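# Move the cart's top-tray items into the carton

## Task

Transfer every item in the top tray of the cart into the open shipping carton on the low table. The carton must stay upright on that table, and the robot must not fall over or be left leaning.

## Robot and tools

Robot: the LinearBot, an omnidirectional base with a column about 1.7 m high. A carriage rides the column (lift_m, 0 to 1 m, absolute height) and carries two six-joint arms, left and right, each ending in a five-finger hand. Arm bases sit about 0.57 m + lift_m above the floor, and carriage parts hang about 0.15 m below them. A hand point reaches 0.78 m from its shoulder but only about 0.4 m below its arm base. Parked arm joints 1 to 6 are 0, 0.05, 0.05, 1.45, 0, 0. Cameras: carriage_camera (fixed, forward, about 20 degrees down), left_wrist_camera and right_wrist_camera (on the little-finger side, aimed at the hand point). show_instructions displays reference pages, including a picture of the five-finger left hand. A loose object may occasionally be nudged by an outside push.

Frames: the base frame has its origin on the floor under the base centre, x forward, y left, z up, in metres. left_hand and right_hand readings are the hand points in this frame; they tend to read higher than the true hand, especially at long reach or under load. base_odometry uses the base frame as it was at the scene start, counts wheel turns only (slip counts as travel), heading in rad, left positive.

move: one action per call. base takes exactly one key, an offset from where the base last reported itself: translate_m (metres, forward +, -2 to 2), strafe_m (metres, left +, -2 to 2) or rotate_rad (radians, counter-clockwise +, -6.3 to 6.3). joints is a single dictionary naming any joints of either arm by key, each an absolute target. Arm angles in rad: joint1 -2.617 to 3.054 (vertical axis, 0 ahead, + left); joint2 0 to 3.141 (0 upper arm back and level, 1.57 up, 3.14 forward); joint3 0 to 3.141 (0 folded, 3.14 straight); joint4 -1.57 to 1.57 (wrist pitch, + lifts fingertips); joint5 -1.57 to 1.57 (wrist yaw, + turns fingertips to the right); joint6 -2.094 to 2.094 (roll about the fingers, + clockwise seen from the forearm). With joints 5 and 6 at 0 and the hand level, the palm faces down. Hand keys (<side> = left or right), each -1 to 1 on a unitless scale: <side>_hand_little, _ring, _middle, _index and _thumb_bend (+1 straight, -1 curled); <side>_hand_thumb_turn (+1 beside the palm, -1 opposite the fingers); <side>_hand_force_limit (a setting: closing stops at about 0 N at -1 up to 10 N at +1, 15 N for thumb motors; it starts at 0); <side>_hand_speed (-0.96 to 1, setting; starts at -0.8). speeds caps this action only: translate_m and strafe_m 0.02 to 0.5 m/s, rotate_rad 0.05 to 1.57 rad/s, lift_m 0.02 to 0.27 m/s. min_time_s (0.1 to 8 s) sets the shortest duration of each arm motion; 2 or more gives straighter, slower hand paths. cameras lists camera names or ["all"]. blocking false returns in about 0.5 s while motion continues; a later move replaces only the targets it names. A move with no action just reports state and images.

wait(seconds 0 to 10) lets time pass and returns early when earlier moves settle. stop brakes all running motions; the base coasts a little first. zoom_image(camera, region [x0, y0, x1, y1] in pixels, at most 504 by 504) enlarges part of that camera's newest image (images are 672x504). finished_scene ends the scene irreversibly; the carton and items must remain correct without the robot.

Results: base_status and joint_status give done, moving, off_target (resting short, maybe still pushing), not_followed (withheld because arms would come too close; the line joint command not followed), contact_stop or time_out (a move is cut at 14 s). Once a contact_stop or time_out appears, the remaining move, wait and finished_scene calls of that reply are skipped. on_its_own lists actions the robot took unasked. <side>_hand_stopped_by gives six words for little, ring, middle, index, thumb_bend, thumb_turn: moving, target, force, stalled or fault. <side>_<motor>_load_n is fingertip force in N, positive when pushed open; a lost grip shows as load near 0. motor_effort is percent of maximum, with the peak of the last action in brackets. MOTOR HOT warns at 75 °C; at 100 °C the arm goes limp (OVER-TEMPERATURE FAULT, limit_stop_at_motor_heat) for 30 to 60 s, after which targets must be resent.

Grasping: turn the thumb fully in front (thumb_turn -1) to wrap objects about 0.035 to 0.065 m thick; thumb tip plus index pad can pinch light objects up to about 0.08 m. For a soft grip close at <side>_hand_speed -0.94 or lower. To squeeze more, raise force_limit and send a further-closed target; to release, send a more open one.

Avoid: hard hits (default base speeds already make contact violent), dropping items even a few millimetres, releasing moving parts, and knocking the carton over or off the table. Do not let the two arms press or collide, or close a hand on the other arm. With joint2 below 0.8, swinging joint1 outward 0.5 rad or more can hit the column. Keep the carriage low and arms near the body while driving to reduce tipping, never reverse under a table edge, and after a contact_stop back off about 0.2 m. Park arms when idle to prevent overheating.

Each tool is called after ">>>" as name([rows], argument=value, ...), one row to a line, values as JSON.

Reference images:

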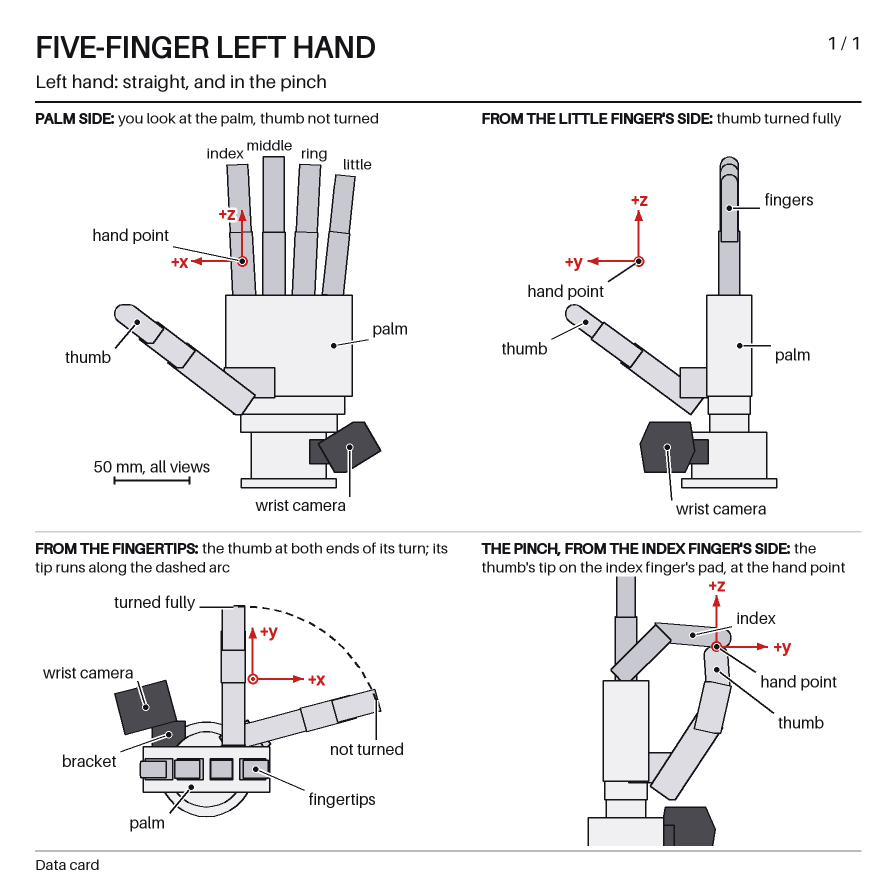

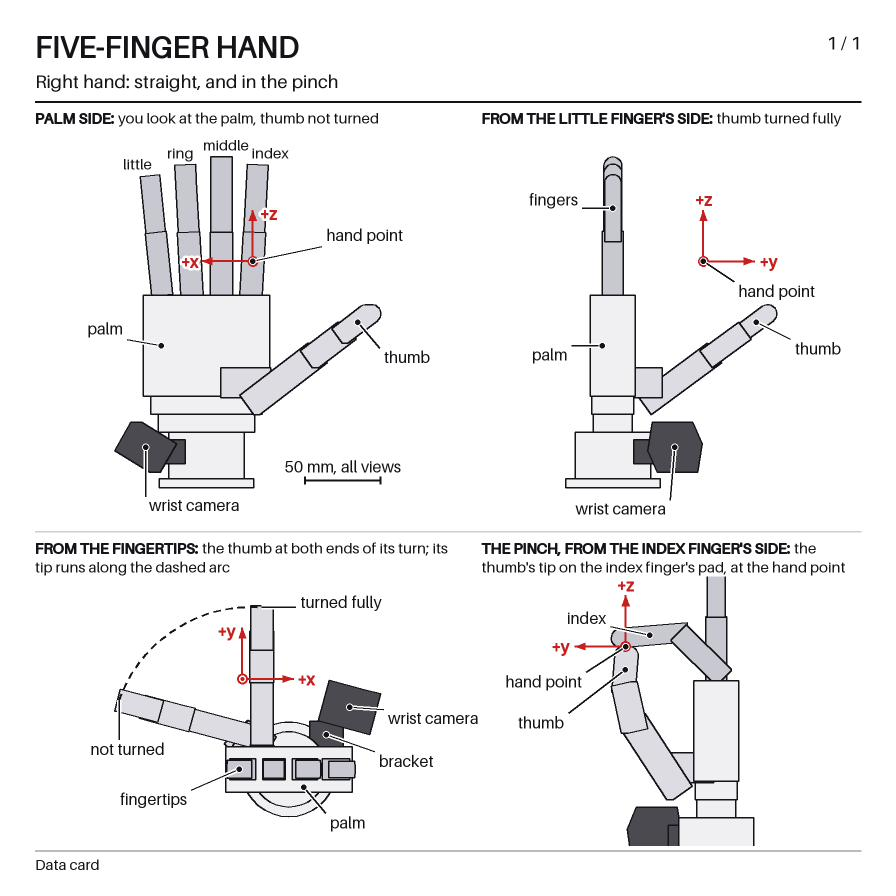

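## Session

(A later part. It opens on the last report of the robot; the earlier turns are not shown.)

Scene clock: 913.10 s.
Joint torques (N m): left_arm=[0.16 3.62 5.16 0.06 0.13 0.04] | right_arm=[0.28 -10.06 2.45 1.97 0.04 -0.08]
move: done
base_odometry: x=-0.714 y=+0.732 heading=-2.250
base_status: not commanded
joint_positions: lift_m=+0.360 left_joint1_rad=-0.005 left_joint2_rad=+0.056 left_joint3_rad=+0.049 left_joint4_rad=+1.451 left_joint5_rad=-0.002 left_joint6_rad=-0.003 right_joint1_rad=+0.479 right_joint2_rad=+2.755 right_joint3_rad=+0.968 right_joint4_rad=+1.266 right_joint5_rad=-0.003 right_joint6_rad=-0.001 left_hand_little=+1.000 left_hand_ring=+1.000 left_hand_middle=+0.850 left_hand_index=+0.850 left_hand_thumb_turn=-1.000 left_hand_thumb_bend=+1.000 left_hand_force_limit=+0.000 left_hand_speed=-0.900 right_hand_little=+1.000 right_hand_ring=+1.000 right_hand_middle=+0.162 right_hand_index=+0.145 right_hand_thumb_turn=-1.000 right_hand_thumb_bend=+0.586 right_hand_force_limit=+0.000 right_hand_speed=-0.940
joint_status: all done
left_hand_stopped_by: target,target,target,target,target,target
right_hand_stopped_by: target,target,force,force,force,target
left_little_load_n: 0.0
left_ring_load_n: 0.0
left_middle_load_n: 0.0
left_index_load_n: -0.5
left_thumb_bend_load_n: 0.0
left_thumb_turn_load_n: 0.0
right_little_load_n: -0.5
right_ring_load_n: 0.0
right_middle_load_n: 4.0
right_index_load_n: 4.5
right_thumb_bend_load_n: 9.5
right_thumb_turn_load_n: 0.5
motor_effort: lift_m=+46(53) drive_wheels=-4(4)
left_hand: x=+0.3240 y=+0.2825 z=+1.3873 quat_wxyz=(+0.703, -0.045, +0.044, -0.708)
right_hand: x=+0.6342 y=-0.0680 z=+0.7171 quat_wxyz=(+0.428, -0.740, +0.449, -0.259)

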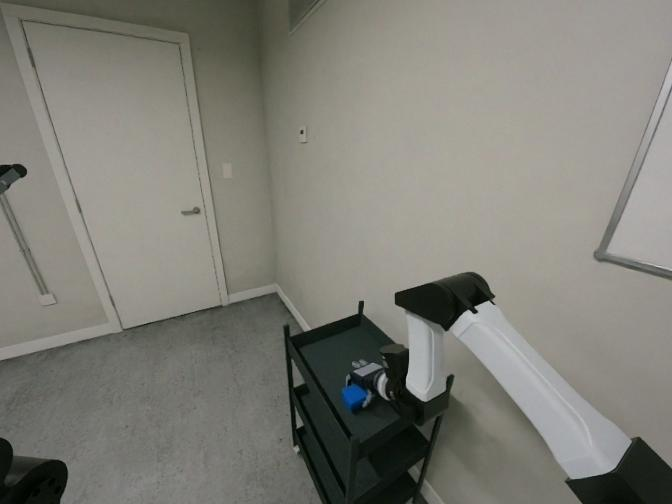

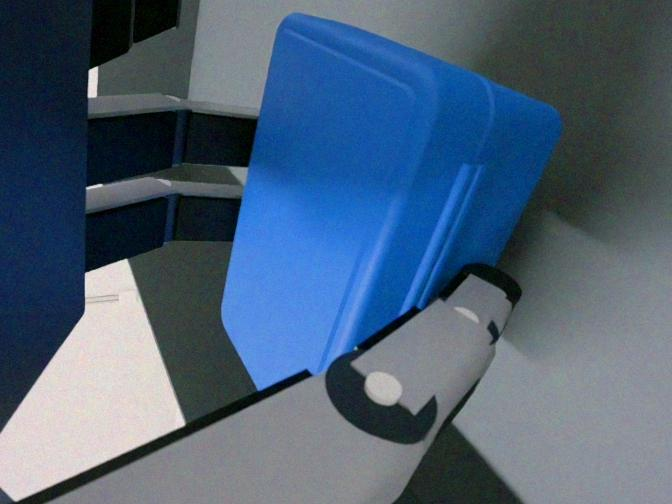

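>>> move(joints={"lift_m": 0.5}, speeds={"lift_m": 0.1}, cameras=[])

>>> move(joints={"right_joint1_rad": 0.1, "right_joint2_rad": 1.57, "right_joint3_rad": 0.75, "right_joint4_rad": 0.29}, min_time_s=3, cameras=["right_wrist_camera"])

>>> move(base={"translate_m": -0.3}, speeds={"translate_m": 0.25}, cameras=[])

>>> move(base={"rotate_rad": 1.845}, speeds={"rotate_rad": 0.7}, cameras=["carriage_camera"])

Scene clock: 948.60 s.
Joint torques (N m): left_arm=[0.21 3.58 5.46 0.03 0.12 0.02] | right_arm=[0.34 -10.54 2.25 2 0.06 -0.08]
move: done
base_odometry: x=-0.714 y=+0.732 heading=-2.250
base_status: not commanded
joint_positions: lift_m=+0.500 left_joint1_rad=-0.005 left_joint2_rad=+0.056 left_joint3_rad=+0.049 left_joint4_rad=+1.451 left_joint5_rad=-0.002 left_joint6_rad=-0.003 right_joint1_rad=+0.479 right_joint2_rad=+2.760 right_joint3_rad=+0.966 right_joint4_rad=+1.262 right_joint5_rad=-0.003 right_joint6_rad=-0.001 left_hand_little=+1.000 left_hand_ring=+1.000 left_hand_middle=+0.850 left_hand_index=+0.850 left_hand_thumb_turn=-1.000 left_hand_thumb_bend=+1.000 left_hand_force_limit=+0.000 left_hand_speed=-0.900 right_hand_little=+1.000 right_hand_ring=+1.000 right_hand_middle=+0.162 right_hand_index=+0.145 right_hand_thumb_turn=-1.000 right_hand_thumb_bend=+0.586 right_hand_force_limit=+0.000 right_hand_speed=-0.940
joint_status: all done
left_hand_stopped_by: target,target,target,target,target,target
right_hand_stopped_by: target,target,force,force,force,target
left_little_load_n: 0.0
left_ring_load_n: 0.0
left_middle_load_n: 0.0
left_index_load_n: 0.0
left_thumb_bend_load_n: 0.0
left_thumb_turn_load_n: 0.0
right_little_load_n: 0.0
right_ring_load_n: 0.0
right_middle_load_n: 4.0
right_index_load_n: 4.5
right_thumb_bend_load_n: 10.0
right_thumb_turn_load_n: 0.0
motor_effort: lift_m=+44(55) drive_wheels=+4(4)
left_hand: x=+0.3239 y=+0.2825 z=+1.5275 quat_wxyz=(+0.703, -0.045, +0.044, -0.708)
right_hand: x=+0.6317 y=-0.0693 z=+0.8542 quat_wxyz=(+0.425, -0.742, +0.450, -0.257)

Scene clock: 951.90 s.
Joint torques (N m): left_arm=[0.02 3.69 5.48 0.02 0.04 0.03] | right_arm=[-0.59 -9.4 6.84 1.88 0.04 -0.08]
move: done
base_odometry: x=-0.714 y=+0.732 heading=-2.250
base_status: not commanded
joint_positions: lift_m=+0.500 left_joint1_rad=-0.005 left_joint2_rad=+0.056 left_joint3_rad=+0.049 left_joint4_rad=+1.451 left_joint5_rad=-0.002 left_joint6_rad=-0.003 right_joint1_rad=+0.105 right_joint2_rad=+1.595 right_joint3_rad=+0.758 right_joint4_rad=+0.298 right_joint5_rad=-0.003 right_joint6_rad=-0.001 left_hand_little=+1.000 left_hand_ring=+1.000 left_hand_middle=+0.850 left_hand_index=+0.850 left_hand_thumb_turn=-1.000 left_hand_thumb_bend=+1.000 left_hand_force_limit=+0.000 left_hand_speed=-0.900 right_hand_little=+1.000 right_hand_ring=+1.000 right_hand_middle=+0.162 right_hand_index=+0.145 right_hand_thumb_turn=-1.000 right_hand_thumb_bend=+0.586 right_hand_force_limit=+0.000 right_hand_speed=-0.940
joint_status: all done
left_hand_stopped_by: target,target,target,target,target,target
right_hand_stopped_by: target,target,force,force,force,target
left_little_load_n: 0.0
left_ring_load_n: -0.5
left_middle_load_n: 0.0
left_index_load_n: 0.0
left_thumb_bend_load_n: 0.0
left_thumb_turn_load_n: 0.0
right_little_load_n: 0.0
right_ring_load_n: 0.0
right_middle_load_n: 4.0
right_index_load_n: 4.5
right_thumb_bend_load_n: 10.0
right_thumb_turn_load_n: 0.0
motor_effort: lift_m=+44(45) drive_wheels=-4(4)
left_hand: x=+0.3239 y=+0.2825 z=+1.5275 quat_wxyz=(+0.703, -0.045, +0.044, -0.708)
right_hand: x=+0.6574 y=-0.2370 z=+1.1286 quat_wxyz=(+0.367, -0.647, +0.581, -0.329)

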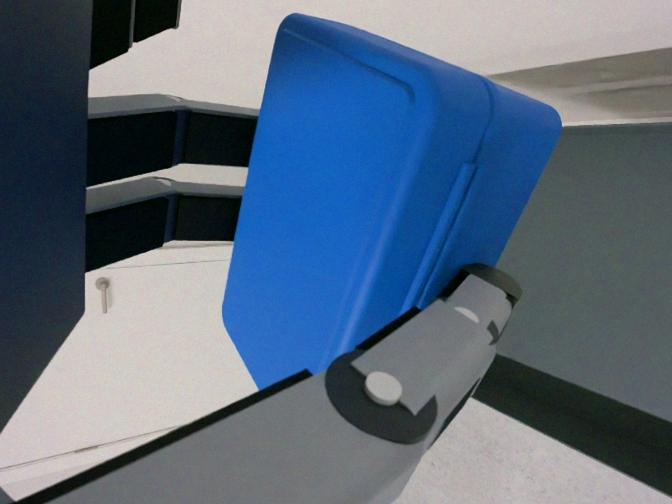

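Scene clock: 954.40 s.
Joint torques (N m): left_arm=[0.39 3.45 5.38 0.06 0.11 0] | right_arm=[-0.4 -9.09 6.99 1.94 0.04 -0.09]
move: done
base_odometry: x=-0.525 y=+0.965 heading=-2.250
base_status: done
joint_positions: lift_m=+0.500 left_joint1_rad=-0.005 left_joint2_rad=+0.056 left_joint3_rad=+0.049 left_joint4_rad=+1.452 left_joint5_rad=-0.002 left_joint6_rad=-0.003 right_joint1_rad=+0.103 right_joint2_rad=+1.591 right_joint3_rad=+0.757 right_joint4_rad=+0.292 right_joint5_rad=-0.002 right_joint6_rad=-0.001 left_hand_little=+1.000 left_hand_ring=+1.000 left_hand_middle=+0.850 left_hand_index=+0.850 left_hand_thumb_turn=-1.000 left_hand_thumb_bend=+1.000 left_hand_force_limit=+0.000 left_hand_speed=-0.900 right_hand_little=+1.000 right_hand_ring=+1.000 right_hand_middle=+0.162 right_hand_index=+0.145 right_hand_thumb_turn=-1.000 right_hand_thumb_bend=+0.586 right_hand_force_limit=+0.000 right_hand_speed=-0.940
joint_status: not commanded
left_hand_stopped_by: target,target,target,target,target,target
right_hand_stopped_by: target,target,force,force,force,target
left_little_load_n: 0.0
left_ring_load_n: 0.0
left_middle_load_n: 0.0
left_index_load_n: 0.0
left_thumb_bend_load_n: 0.0
left_thumb_turn_load_n: 0.0
right_little_load_n: 0.0
right_ring_load_n: 0.0
right_middle_load_n: 4.0
right_index_load_n: 5.0
right_thumb_bend_load_n: 10.0
right_thumb_turn_load_n: 0.0
motor_effort: lift_m=+44(45) drive_wheels=-2(9)
left_hand: x=+0.3238 y=+0.2825 z=+1.5275 quat_wxyz=(+0.703, -0.045, +0.044, -0.708)
right_hand: x=+0.6566 y=-0.2379 z=+1.1289 quat_wxyz=(+0.366, -0.647, +0.582, -0.329)

Scene clock: 958.23 s.
Joint torques (N m): left_arm=[0.28 3.36 5.34 0.08 0.11 -0.01] | right_arm=[-0.28 -8.95 6.83 1.92 0.04 -0.09]
move: done
base_odometry: x=-0.525 y=+0.965 heading=-0.405
base_status: done
joint_positions: lift_m=+0.500 left_joint1_rad=-0.005 left_joint2_rad=+0.056 left_joint3_rad=+0.049 left_joint4_rad=+1.450 left_joint5_rad=-0.002 left_joint6_rad=-0.003 right_joint1_rad=+0.102 right_joint2_rad=+1.591 right_joint3_rad=+0.757 right_joint4_rad=+0.291 right_joint5_rad=-0.003 right_joint6_rad=-0.001 left_hand_little=+1.000 left_hand_ring=+1.000 left_hand_middle=+0.850 left_hand_index=+0.850 left_hand_thumb_turn=-1.000 left_hand_thumb_bend=+1.000 left_hand_force_limit=+0.000 left_hand_speed=-0.900 right_hand_little=+1.000 right_hand_ring=+1.000 right_hand_middle=+0.162 right_hand_index=+0.145 right_hand_thumb_turn=-1.000 right_hand_thumb_bend=+0.586 right_hand_force_limit=+0.000 right_hand_speed=-0.940
joint_status: not commanded
left_hand_stopped_by: target,target,target,target,target,target
right_hand_stopped_by: target,target,force,force,force,target
left_little_load_n: 0.0
left_ring_load_n: 0.0
left_middle_load_n: 0.0
left_index_load_n: 0.0
left_thumb_bend_load_n: 0.0
left_thumb_turn_load_n: 0.0
right_little_load_n: -0.5
right_ring_load_n: 0.0
right_middle_load_n: 4.0
right_index_load_n: 5.0
right_thumb_bend_load_n: 10.0
right_thumb_turn_load_n: 0.0
motor_effort: lift_m=+45(45) drive_wheels=+3(8)
left_hand: x=+0.3241 y=+0.2825 z=+1.5274 quat_wxyz=(+0.703, -0.045, +0.044, -0.708)
right_hand: x=+0.6565 y=-0.2385 z=+1.1287 quat_wxyz=(+0.366, -0.647, +0.583, -0.329)

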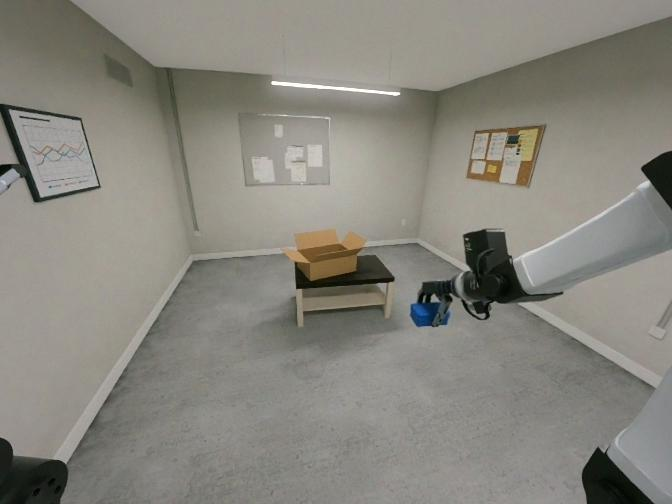

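>>> move(base={"translate_m": 1.4}, speeds={"translate_m": 0.35}, cameras=[])

>>> move(base={"rotate_rad": 0.196}, speeds={"rotate_rad": 0.7}, cameras=["carriage_camera"])

>>> zoom_image(camera="carriage_camera", region=[200, 260, 470, 490])

Scene clock: 967.40 s.
Joint torques (N m): left_arm=[0.43 3.32 5.33 0.02 0.15 -0.06] | right_arm=[-0.28 -9.02 6.91 1.95 0.05 -0.07]
move: done
base_odometry: x=+0.762 y=+0.414 heading=-0.405
base_status: done
joint_positions: lift_m=+0.500 left_joint1_rad=-0.005 left_joint2_rad=+0.056 left_joint3_rad=+0.049 left_joint4_rad=+1.449 left_joint5_rad=-0.002 left_joint6_rad=-0.003 right_joint1_rad=+0.102 right_joint2_rad=+1.591 right_joint3_rad=+0.757 right_joint4_rad=+0.290 right_joint5_rad=-0.003 right_joint6_rad=-0.001 left_hand_little=+1.000 left_hand_ring=+1.000 left_hand_middle=+0.850 left_hand_index=+0.850 left_hand_thumb_turn=-1.000 left_hand_thumb_bend=+1.000 left_hand_force_limit=+0.000 left_hand_speed=-0.900 right_hand_little=+1.000 right_hand_ring=+1.000 right_hand_middle=+0.162 right_hand_index=+0.145 right_hand_thumb_turn=-1.000 right_hand_thumb_bend=+0.586 right_hand_force_limit=+0.000 right_hand_speed=-0.940
joint_status: not commanded
left_hand_stopped_by: target,target,target,target,target,target
right_hand_stopped_by: target,target,force,force,force,target
left_little_load_n: 0.0
left_ring_load_n: 0.0
left_middle_load_n: 0.0
left_index_load_n: 0.0
left_thumb_bend_load_n: 0.0
left_thumb_turn_load_n: 0.0
right_little_load_n: 0.0
right_ring_load_n: 0.0
right_middle_load_n: 4.0
right_index_load_n: 4.5
right_thumb_bend_load_n: 10.0
right_thumb_turn_load_n: 0.0
motor_effort: lift_m=+44(45) drive_wheels=-3(12)
left_hand: x=+0.3244 y=+0.2825 z=+1.5273 quat_wxyz=(+0.703, -0.046, +0.045, -0.708)
right_hand: x=+0.6564 y=-0.2386 z=+1.1287 quat_wxyz=(+0.365, -0.647, +0.583, -0.329)

Scene clock: 968.70 s.
Joint torques (N m): left_arm=[0.21 3.52 5.29 0.02 0.09 0] | right_arm=[-0.35 -8.95 6.86 1.98 0.04 -0.1]
move: done
base_odometry: x=+0.762 y=+0.414 heading=-0.209
base_status: done
joint_positions: lift_m=+0.500 left_joint1_rad=-0.005 left_joint2_rad=+0.056 left_joint3_rad=+0.049 left_joint4_rad=+1.450 left_joint5_rad=-0.002 left_joint6_rad=-0.003 right_joint1_rad=+0.102 right_joint2_rad=+1.590 right_joint3_rad=+0.757 right_joint4_rad=+0.290 right_joint5_rad=-0.002 right_joint6_rad=-0.001 left_hand_little=+1.000 left_hand_ring=+1.000 left_hand_middle=+0.850 left_hand_index=+0.850 left_hand_thumb_turn=-1.000 left_hand_thumb_bend=+1.000 left_hand_force_limit=+0.000 left_hand_speed=-0.900 right_hand_little=+1.000 right_hand_ring=+1.000 right_hand_middle=+0.162 right_hand_index=+0.145 right_hand_thumb_turn=-1.000 right_hand_thumb_bend=+0.586 right_hand_force_limit=+0.000 right_hand_speed=-0.940
joint_status: not commanded
left_hand_stopped_by: target,target,target,target,target,target
right_hand_stopped_by: target,target,force,force,force,target
left_little_load_n: 0.0
left_ring_load_n: 0.0
left_middle_load_n: 0.0
left_index_load_n: 0.0
left_thumb_bend_load_n: 0.0
left_thumb_turn_load_n: 0.0
right_little_load_n: -0.5
right_ring_load_n: 0.0
right_middle_load_n: 4.0
right_index_load_n: 4.5
right_thumb_bend_load_n: 10.0
right_thumb_turn_load_n: 0.5
motor_effort: lift_m=+44(45) drive_wheels=+4(6)
left_hand: x=+0.3243 y=+0.2825 z=+1.5274 quat_wxyz=(+0.703, -0.046, +0.045, -0.708)
right_hand: x=+0.6562 y=-0.2383 z=+1.1286 quat_wxyz=(+0.365, -0.647, +0.583, -0.329)

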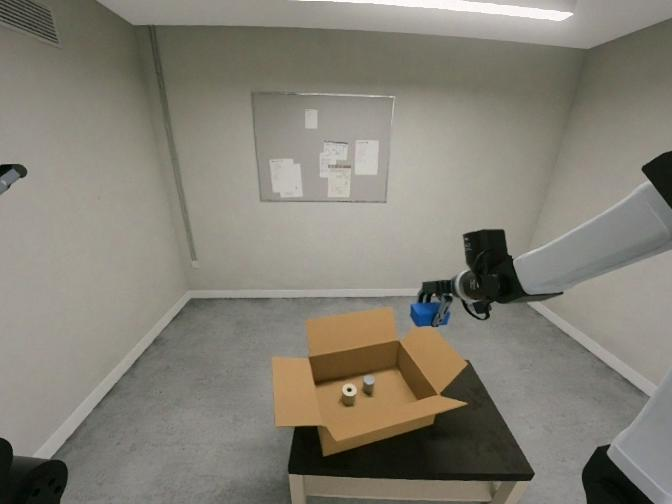

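Scaled by 1.867 from the camera's image (finer frame: 960x720).

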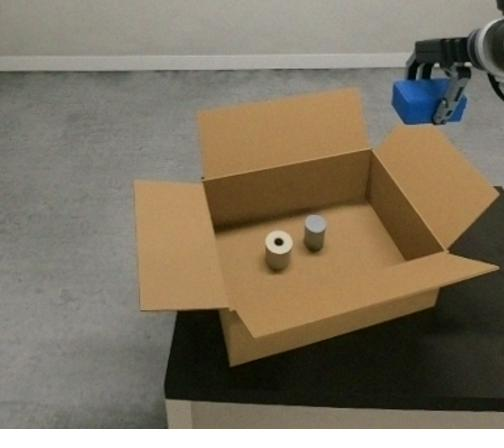

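>>> move(base={"translate_m": 0.23}, speeds={"translate_m": 0.15}, cameras=[])

>>> move(joints={"right_joint1_rad": 0.023, "right_joint2_rad": 2.885, "right_joint3_rad": 1.52, "right_joint4_rad": 0.838}, min_time_s=3, cameras=["carriage_camera", "right_wrist_camera"])

>>> zoom_image(camera="carriage_camera", region=[220, 280, 490, 504])

Scene clock: 991.00 s.
Joint torques (N m): left_arm=[0.01 3.55 5.19 0.11 0.09 0.01] | right_arm=[-0.32 -8.96 6.9 1.95 0.05 -0.08]
move: done
base_odometry: x=+0.987 y=+0.367 heading=-0.208
base_status: done
joint_positions: lift_m=+0.500 left_joint1_rad=-0.005 left_joint2_rad=+0.056 left_joint3_rad=+0.049 left_joint4_rad=+1.448 left_joint5_rad=-0.002 left_joint6_rad=-0.003 right_joint1_rad=+0.102 right_joint2_rad=+1.590 right_joint3_rad=+0.757 right_joint4_rad=+0.289 right_joint5_rad=-0.002 right_joint6_rad=-0.001 left_hand_little=+1.000 left_hand_ring=+1.000 left_hand_middle=+0.850 left_hand_index=+0.850 left_hand_thumb_turn=-1.000 left_hand_thumb_bend=+1.000 left_hand_force_limit=+0.000 left_hand_speed=-0.900 right_hand_little=+1.000 right_hand_ring=+1.000 right_hand_middle=+0.162 right_hand_index=+0.145 right_hand_thumb_turn=-1.000 right_hand_thumb_bend=+0.586 right_hand_force_limit=+0.000 right_hand_speed=-0.940
joint_status: not commanded
left_hand_stopped_by: target,target,target,target,target,target
right_hand_stopped_by: target,target,force,force,force,target
left_little_load_n: 0.0
left_ring_load_n: 0.0
left_middle_load_n: 0.0
left_index_load_n: -0.5
left_thumb_bend_load_n: 0.0
left_thumb_turn_load_n: 0.0
right_little_load_n: 0.0
right_ring_load_n: 0.0
right_middle_load_n: 4.0
right_index_load_n: 5.0
right_thumb_bend_load_n: 10.0
right_thumb_turn_load_n: 0.0
motor_effort: lift_m=+44(45) drive_wheels=+4(8)
left_hand: x=+0.3246 y=+0.2825 z=+1.5273 quat_wxyz=(+0.703, -0.046, +0.045, -0.708)
right_hand: x=+0.6560 y=-0.2383 z=+1.1285 quat_wxyz=(+0.365, -0.647, +0.583, -0.328)

Scene clock: 994.30 s.
Joint torques (N m): left_arm=[0.1 3.77 5.2 0.1 0.12 -0.03] | right_arm=[-0.58 -12.27 7.02 2.18 0.04 -0.08]
move: done
base_odometry: x=+0.987 y=+0.367 heading=-0.208
base_status: not commanded
joint_positions: lift_m=+0.500 left_joint1_rad=-0.005 left_joint2_rad=+0.056 left_joint3_rad=+0.049 left_joint4_rad=+1.449 left_joint5_rad=-0.002 left_joint6_rad=-0.003 right_joint1_rad=+0.028 right_joint2_rad=+2.870 right_joint3_rad=+1.502 right_joint4_rad=+0.817 right_joint5_rad=-0.002 right_joint6_rad=-0.001 left_hand_little=+1.000 left_hand_ring=+1.000 left_hand_middle=+0.850 left_hand_index=+0.850 left_hand_thumb_turn=-1.000 left_hand_thumb_bend=+1.000 left_hand_force_limit=+0.000 left_hand_speed=-0.900 right_hand_little=+1.000 right_hand_ring=+1.000 right_hand_middle=+0.162 right_hand_index=+0.145 right_hand_thumb_turn=-1.000 right_hand_thumb_bend=+0.586 right_hand_force_limit=+0.000 right_hand_speed=-0.940
joint_status: all done
left_hand_stopped_by: target,target,target,target,target,target
right_hand_stopped_by: target,target,force,force,force,target
left_little_load_n: 0.0
left_ring_load_n: 0.0
left_middle_load_n: 0.0
left_index_load_n: 0.0
left_thumb_bend_load_n: 0.0
left_thumb_turn_load_n: 0.0
right_little_load_n: 0.0
right_ring_load_n: 0.0
right_middle_load_n: 4.0
right_index_load_n: 4.5
right_thumb_bend_load_n: 10.0
right_thumb_turn_load_n: 0.5
motor_effort: lift_m=+44(45) drive_wheels=+4(4)
left_hand: x=+0.3245 y=+0.2825 z=+1.5273 quat_wxyz=(+0.703, -0.046, +0.045, -0.708)
right_hand: x=+0.8072 y=-0.2662 z=+0.8472 quat_wxyz=(+0.351, -0.626, +0.608, -0.340)

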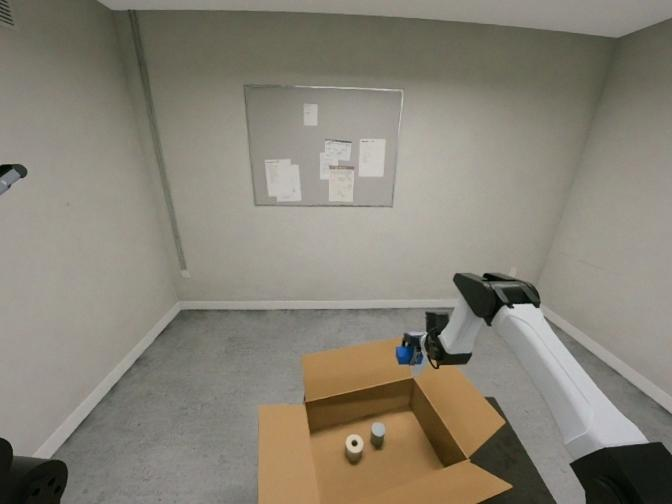

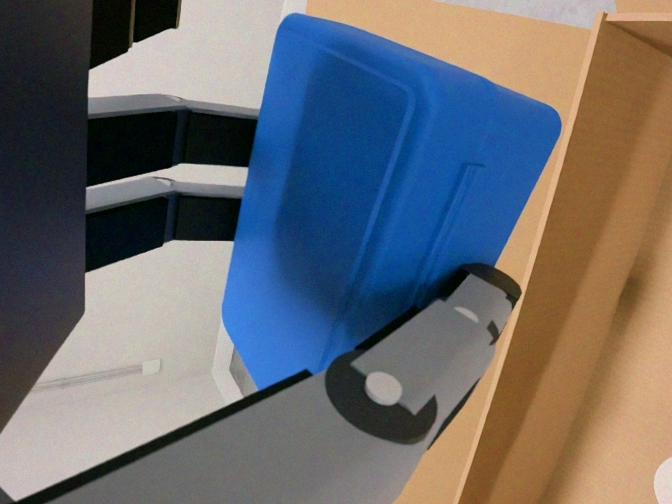

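Scaled by 1.867 from the camera's image (finer frame: 960x720).

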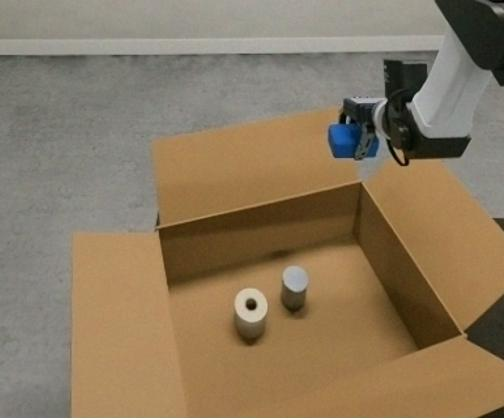

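>>> move(joints={"lift_m": 0.22, "right_joint4_rad": 0.852}, speeds={"lift_m": 0.15}, cameras=["carriage_camera", "right_wrist_camera"])

>>> zoom_image(camera="carriage_camera", region=[220, 280, 490, 504])

Scene clock: 1003.70 s.
Joint torques (N m): left_arm=[0.59 3.34 5.26 0.1 0.13 -0.05] | right_arm=[-0.62 -12.57 4.97 0.97 0.09 -0.07]
move: off_target
base_odometry: x=+0.987 y=+0.367 heading=-0.208
base_status: not commanded
joint_positions: lift_m=+0.220 left_joint1_rad=-0.005 left_joint2_rad=+0.055 left_joint3_rad=+0.049 left_joint4_rad=+1.450 left_joint5_rad=-0.002 left_joint6_rad=-0.003 right_joint1_rad=+0.028 right_joint2_rad=+2.871 right_joint3_rad=+1.523 right_joint4_rad=+0.958 right_joint5_rad=-0.008 right_joint6_rad=-0.001 left_hand_little=+1.000 left_hand_ring=+1.000 left_hand_middle=+0.850 left_hand_index=+0.850 left_hand_thumb_turn=-1.000 left_hand_thumb_bend=+1.000 left_hand_force_limit=+0.000 left_hand_speed=-0.900 right_hand_little=+1.000 right_hand_ring=+1.000 right_hand_middle=+0.162 right_hand_index=+0.145 right_hand_thumb_turn=-1.000 right_hand_thumb_bend=+0.586 right_hand_force_limit=+0.000 right_hand_speed=-0.940
joint_status: right_joint4_rad off_target (ended at +0.959, target +0.852); the others done
left_hand_stopped_by: target,target,target,target,target,target
right_hand_stopped_by: target,target,force,force,force,target
left_little_load_n: 0.0
left_ring_load_n: 0.0
left_middle_load_n: 0.0
left_index_load_n: 0.0
left_thumb_bend_load_n: 0.0
left_thumb_turn_load_n: 0.0
right_little_load_n: 0.0
right_ring_load_n: 0.0
right_middle_load_n: 4.0
right_index_load_n: 4.5
right_thumb_bend_load_n: 10.0
right_thumb_turn_load_n: 0.0
motor_effort: lift_m=+44(45) drive_wheels=+4(4)
left_hand: x=+0.3242 y=+0.2825 z=+1.2474 quat_wxyz=(+0.703, -0.046, +0.044, -0.708)
right_hand: x=+0.8401 y=-0.2641 z=+0.6036 quat_wxyz=(+0.402, -0.597, +0.577, -0.386)

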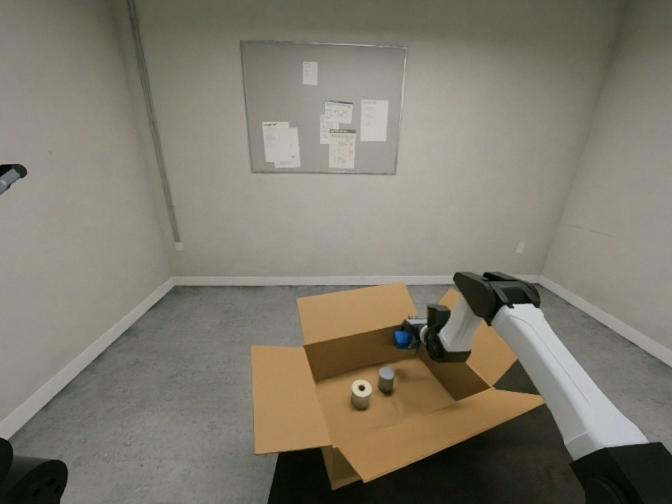

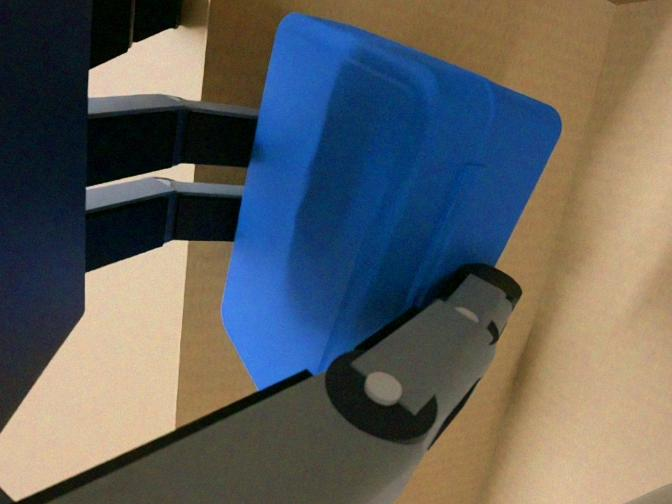

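Scaled by 1.867 from the camera's image (finer frame: 960x720).

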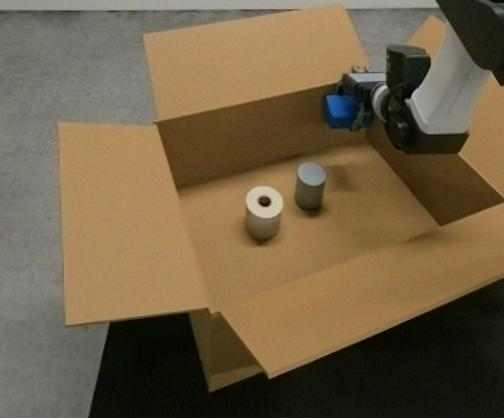

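>>> move(joints={"lift_m": 0.36}, speeds={"lift_m": 0.1}, cameras=["carriage_camera", "right_wrist_camera"])

>>> zoom_image(camera="carriage_camera", region=[280, 280, 480, 440])

Scene clock: 1010.17 s.
Joint torques (N m): left_arm=[0.47 3.86 5.56 0.08 0.12 -0.04] | right_arm=[-0.58 -12.77 4.98 1.98 0.09 -0.06]
move: done
base_odometry: x=+0.987 y=+0.367 heading=-0.208
base_status: not commanded
joint_positions: lift_m=+0.360 left_joint1_rad=-0.005 left_joint2_rad=+0.055 left_joint3_rad=+0.049 left_joint4_rad=+1.450 left_joint5_rad=-0.002 left_joint6_rad=-0.003 right_joint1_rad=+0.028 right_joint2_rad=+2.873 right_joint3_rad=+1.523 right_joint4_rad=+0.853 right_joint5_rad=-0.008 right_joint6_rad=-0.001 left_hand_little=+1.000 left_hand_ring=+1.000 left_hand_middle=+0.850 left_hand_index=+0.850 left_hand_thumb_turn=-1.000 left_hand_thumb_bend=+1.000 left_hand_force_limit=+0.000 left_hand_speed=-0.900 right_hand_little=+1.000 right_hand_ring=+1.000 right_hand_middle=+0.162 right_hand_index=+0.145 right_hand_thumb_turn=-1.000 right_hand_thumb_bend=+0.586 right_hand_force_limit=+0.000 right_hand_speed=-0.940
joint_status: all done
left_hand_stopped_by: target,target,target,target,target,target
right_hand_stopped_by: target,target,force,force,force,target
left_little_load_n: 0.0
left_ring_load_n: 0.0
left_middle_load_n: 0.0
left_index_load_n: 0.0
left_thumb_bend_load_n: 0.0
left_thumb_turn_load_n: 0.0
right_little_load_n: 0.0
right_ring_load_n: 0.0
right_middle_load_n: 4.0
right_index_load_n: 4.5
right_thumb_bend_load_n: 10.0
right_thumb_turn_load_n: 0.0
on_its_own: right_joint4_rad moved -0.105 to your old target +0.852
motor_effort: lift_m=+44(55) drive_wheels=-3(4)
left_hand: x=+0.3241 y=+0.2825 z=+1.3874 quat_wxyz=(+0.703, -0.045, +0.044, -0.708)
right_hand: x=+0.8214 y=-0.2647 z=+0.7194 quat_wxyz=(+0.369, -0.618, +0.597, -0.354)

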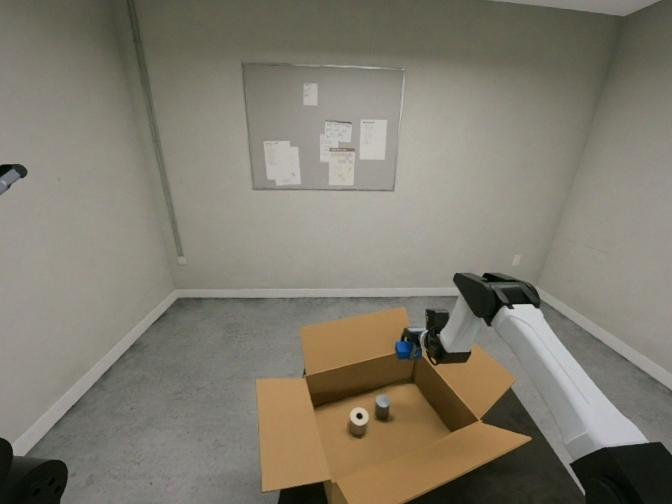

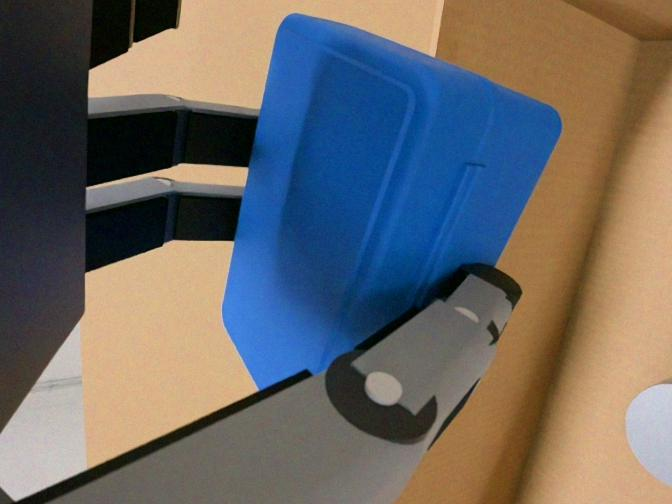

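Scaled by 2.520 from the camera's image (finer frame: 960x720).

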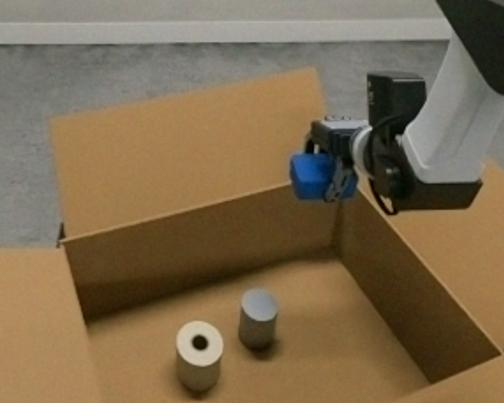

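>>> move(joints={"right_joint2_rad": 2.855, "right_joint3_rad": 1.423, "right_joint4_rad": 0.912, "right_hand_ring": 0.5, "right_hand_little": 0.5}, min_time_s=1.5, cameras=["right_wrist_camera"])

>>> move(joints={"lift_m": 0.25}, speeds={"lift_m": 0.1}, cameras=["carriage_camera", "right_wrist_camera"])

>>> zoom_image(camera="carriage_camera", region=[280, 260, 520, 460])

Scene clock: 1034.33 s.
Joint torques (N m): left_arm=[0.4 3.7 5.23 0.1 0.08 0.03] | right_arm=[-0.54 -15.2 4.08 2.18 0.1 -0.09]
move: done
base_odometry: x=+0.987 y=+0.367 heading=-0.208
base_status: not commanded
joint_positions: lift_m=+0.360 left_joint1_rad=-0.005 left_joint2_rad=+0.055 left_joint3_rad=+0.049 left_joint4_rad=+1.450 left_joint5_rad=-0.002 left_joint6_rad=-0.003 right_joint1_rad=+0.028 right_joint2_rad=+2.873 right_joint3_rad=+1.429 right_joint4_rad=+0.891 right_joint5_rad=-0.008 right_joint6_rad=-0.001 left_hand_little=+1.000 left_hand_ring=+1.000 left_hand_middle=+0.850 left_hand_index=+0.850 left_hand_thumb_turn=-1.000 left_hand_thumb_bend=+1.000 left_hand_force_limit=+0.000 left_hand_speed=-0.900 right_hand_little=+0.500 right_hand_ring=+0.500 right_hand_middle=+0.162 right_hand_index=+0.145 right_hand_thumb_turn=-1.000 right_hand_thumb_bend=+0.586 right_hand_force_limit=+0.000 right_hand_speed=-0.940
joint_status: all done
left_hand_stopped_by: target,target,target,target,target,target
right_hand_stopped_by: target,target,force,force,force,target
left_little_load_n: 0.0
left_ring_load_n: 0.0
left_middle_load_n: 0.0
left_index_load_n: 0.0
left_thumb_bend_load_n: 0.0
left_thumb_turn_load_n: 0.0
right_little_load_n: 0.0
right_ring_load_n: -0.5
right_middle_load_n: 4.0
right_index_load_n: 4.5
right_thumb_bend_load_n: 10.0
right_thumb_turn_load_n: 0.0
motor_effort: lift_m=+44(45) drive_wheels=+4(4)
left_hand: x=+0.3241 y=+0.2825 z=+1.3874 quat_wxyz=(+0.703, -0.045, +0.044, -0.708)
right_hand: x=+0.7894 y=-0.2656 z=+0.6986 quat_wxyz=(+0.352, -0.628, +0.607, -0.338)

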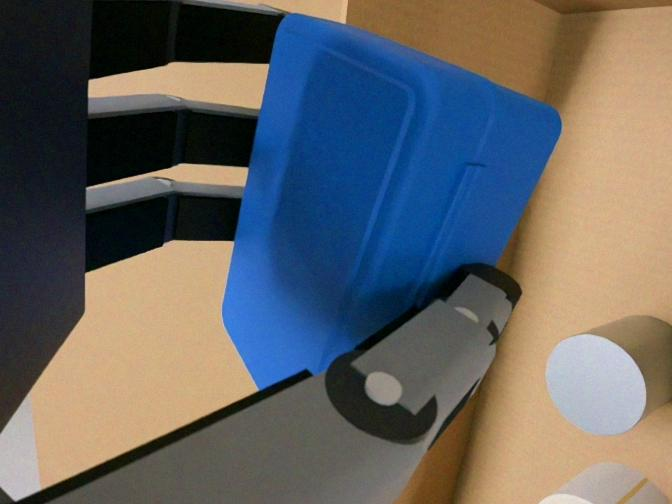

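Scene clock: 1035.80 s.
Joint torques (N m): left_arm=[0.1 3.48 5.55 0.11 0.08 -0.04] | right_arm=[-0.58 -15.1 4.62 2.08 0.08 -0.08]
move: done
base_odometry: x=+0.987 y=+0.367 heading=-0.208
base_status: not commanded
joint_positions: lift_m=+0.250 left_joint1_rad=-0.005 left_joint2_rad=+0.055 left_joint3_rad=+0.049 left_joint4_rad=+1.450 left_joint5_rad=-0.002 left_joint6_rad=-0.003 right_joint1_rad=+0.028 right_joint2_rad=+2.872 right_joint3_rad=+1.424 right_joint4_rad=+0.901 right_joint5_rad=-0.008 right_joint6_rad=-0.001 left_hand_little=+1.000 left_hand_ring=+1.000 left_hand_middle=+0.850 left_hand_index=+0.850 left_hand_thumb_turn=-1.000 left_hand_thumb_bend=+1.000 left_hand_force_limit=+0.000 left_hand_speed=-0.900 right_hand_little=+0.500 right_hand_ring=+0.500 right_hand_middle=+0.162 right_hand_index=+0.145 right_hand_thumb_turn=-1.000 right_hand_thumb_bend=+0.586 right_hand_force_limit=+0.000 right_hand_speed=-0.940
joint_status: all done
left_hand_stopped_by: target,target,target,target,target,target
right_hand_stopped_by: target,target,force,force,force,target
left_little_load_n: 0.0
left_ring_load_n: 0.0
left_middle_load_n: 0.0
left_index_load_n: 0.0
left_thumb_bend_load_n: 0.0
left_thumb_turn_load_n: 0.0
right_little_load_n: 0.0
right_ring_load_n: 0.0
right_middle_load_n: 4.0
right_index_load_n: 4.5
right_thumb_bend_load_n: 10.0
right_thumb_turn_load_n: 0.0
motor_effort: lift_m=+46(46) drive_wheels=-4(4)
left_hand: x=+0.3239 y=+0.2825 z=+1.2774 quat_wxyz=(+0.703, -0.045, +0.044, -0.708)
right_hand: x=+0.7893 y=-0.2656 z=+0.5893 quat_wxyz=(+0.353, -0.627, +0.606, -0.339)

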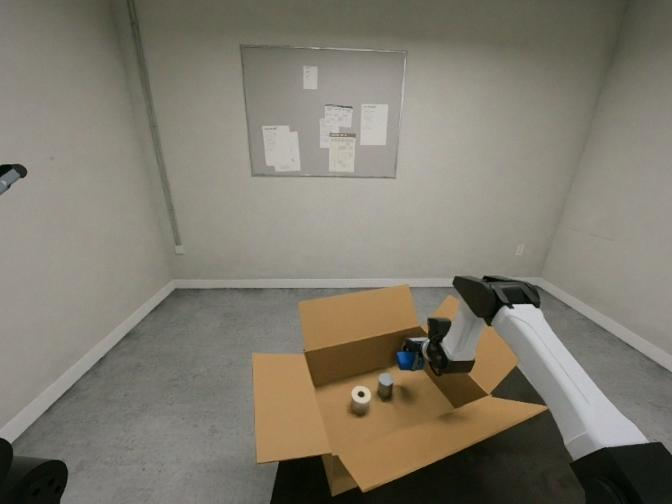

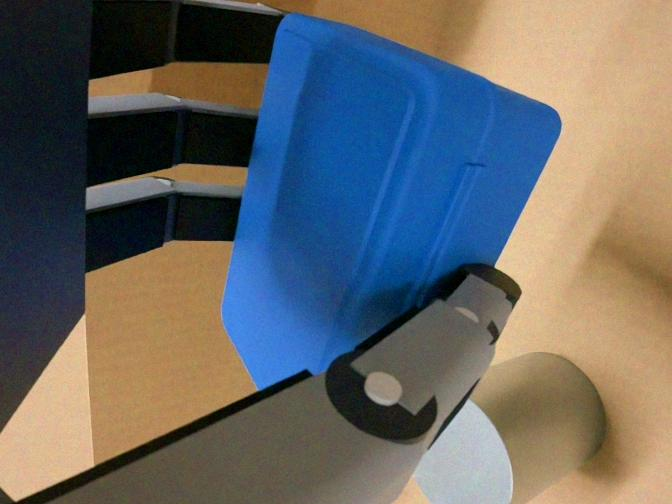

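Scaled by 2.100 from the camera's image (finer frame: 960x720).

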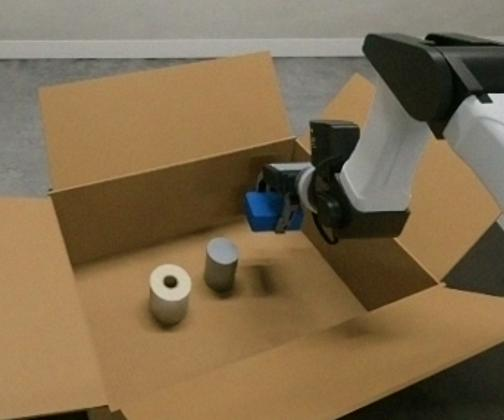

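>>> move(joints={"right_joint2_rad": 2.918, "right_joint3_rad": 1.56, "right_joint4_rad": 0.832}, min_time_s=2, cameras=[])

Scene clock: 1051.37 s.
Joint torques (N m): left_arm=[0.01 3.64 5.37 0.1 0.04 -0.03] | right_arm=[-0.55 -12.26 7.09 1.9 0.1 -0.08]
move: done
base_odometry: x=+0.987 y=+0.367 heading=-0.208
base_status: not commanded
joint_positions: lift_m=+0.250 left_joint1_rad=-0.005 left_joint2_rad=+0.055 left_joint3_rad=+0.049 left_joint4_rad=+1.450 left_joint5_rad=-0.002 left_joint6_rad=-0.003 right_joint1_rad=+0.028 right_joint2_rad=+2.901 right_joint3_rad=+1.541 right_joint4_rad=+0.839 right_joint5_rad=-0.008 right_joint6_rad=-0.001 left_hand_little=+1.000 left_hand_ring=+1.000 left_hand_middle=+0.850 left_hand_index=+0.850 left_hand_thumb_turn=-1.000 left_hand_thumb_bend=+1.000 left_hand_force_limit=+0.000 left_hand_speed=-0.900 right_hand_little=+0.500 right_hand_ring=+0.500 right_hand_middle=+0.162 right_hand_index=+0.145 right_hand_thumb_turn=-1.000 right_hand_thumb_bend=+0.586 right_hand_force_limit=+0.000 right_hand_speed=-0.940
joint_status: all done
left_hand_stopped_by: target,target,target,target,target,target
right_hand_stopped_by: target,target,force,force,force,target
left_little_load_n: 0.0
left_ring_load_n: 0.0
left_middle_load_n: 0.0
left_index_load_n: 0.0
left_thumb_bend_load_n: 0.0
left_thumb_turn_load_n: 0.0
right_little_load_n: 0.0
right_ring_load_n: 0.0
right_middle_load_n: 4.0
right_index_load_n: 4.5
right_thumb_bend_load_n: 10.0
right_thumb_turn_load_n: 0.5
motor_effort: lift_m=+46(46) drive_wheels=+4(4)
left_hand: x=+0.3239 y=+0.2825 z=+1.2774 quat_wxyz=(+0.703, -0.045, +0.044, -0.708)
right_hand: x=+0.8165 y=-0.2649 z=+0.5959 quat_wxyz=(+0.361, -0.622, +0.602, -0.347)

>>> move(joints={"lift_m": 0.18}, speeds={"lift_m": 0.08}, cameras=["carriage_camera", "right_wrist_camera"])

>>> zoom_image(camera="carriage_camera", region=[320, 280, 520, 440])

Scene clock: 1056.07 s.
Joint torques (N m): left_arm=[0.1 3.89 5.22 0.07 0.13 0] | right_arm=[-0.54 -12.89 6.54 1.98 0.09 -0.08]
move: done
base_odometry: x=+0.987 y=+0.367 heading=-0.208
base_status: not commanded
joint_positions: lift_m=+0.180 left_joint1_rad=-0.005 left_joint2_rad=+0.055 left_joint3_rad=+0.049 left_joint4_rad=+1.450 left_joint5_rad=-0.002 left_joint6_rad=-0.003 right_joint1_rad=+0.028 right_joint2_rad=+2.908 right_joint3_rad=+1.547 right_joint4_rad=+0.829 right_joint5_rad=-0.008 right_joint6_rad=-0.001 left_hand_little=+1.000 left_hand_ring=+1.000 left_hand_middle=+0.850 left_hand_index=+0.850 left_hand_thumb_turn=-1.000 left_hand_thumb_bend=+1.000 left_hand_force_limit=+0.000 left_hand_speed=-0.900 right_hand_little=+0.500 right_hand_ring=+0.500 right_hand_middle=+0.162 right_hand_index=+0.145 right_hand_thumb_turn=-1.000 right_hand_thumb_bend=+0.586 right_hand_force_limit=+0.000 right_hand_speed=-0.940
joint_status: all done
left_hand_stopped_by: target,target,target,target,target,target
right_hand_stopped_by: target,target,force,force,force,target
left_little_load_n: 0.0
left_ring_load_n: 0.0
left_middle_load_n: 0.0
left_index_load_n: 0.0
left_thumb_bend_load_n: 0.0
left_thumb_turn_load_n: 0.0
right_little_load_n: 0.0
right_ring_load_n: 0.0
right_middle_load_n: 4.0
right_index_load_n: 5.0
right_thumb_bend_load_n: 10.0
right_thumb_turn_load_n: 0.0
motor_effort: lift_m=+45(46) drive_wheels=-4(4)
left_hand: x=+0.3240 y=+0.2825 z=+1.2074 quat_wxyz=(+0.703, -0.045, +0.044, -0.708)
right_hand: x=+0.8144 y=-0.2649 z=+0.5216 quat_wxyz=(+0.358, -0.624, +0.604, -0.344)

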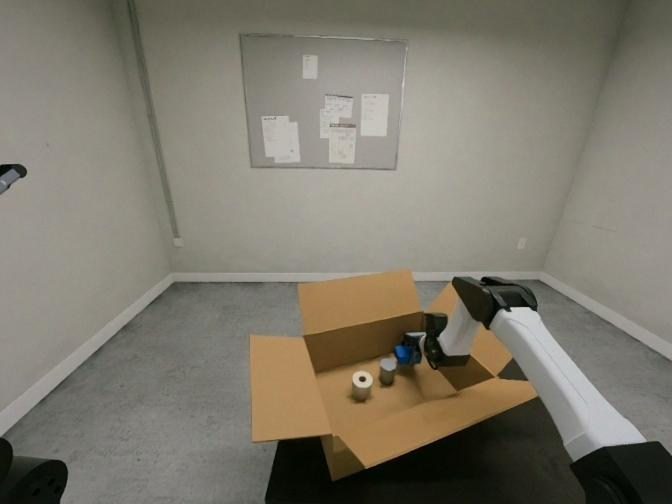

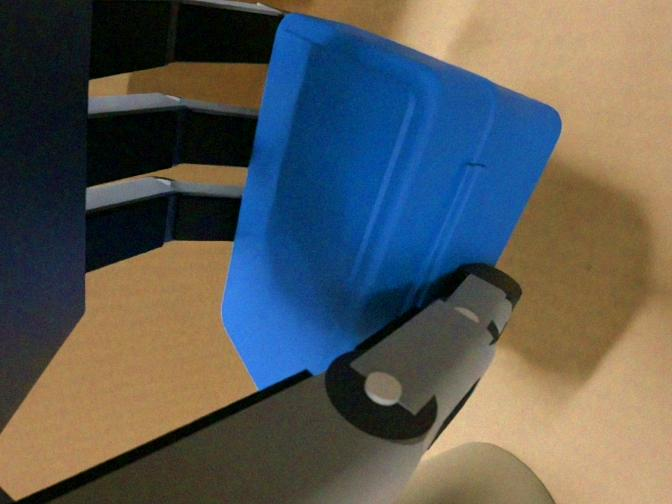

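Scaled by 2.520 from the camera's image (finer frame: 960x720).

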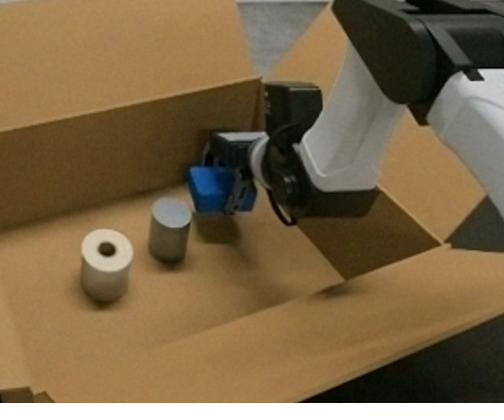

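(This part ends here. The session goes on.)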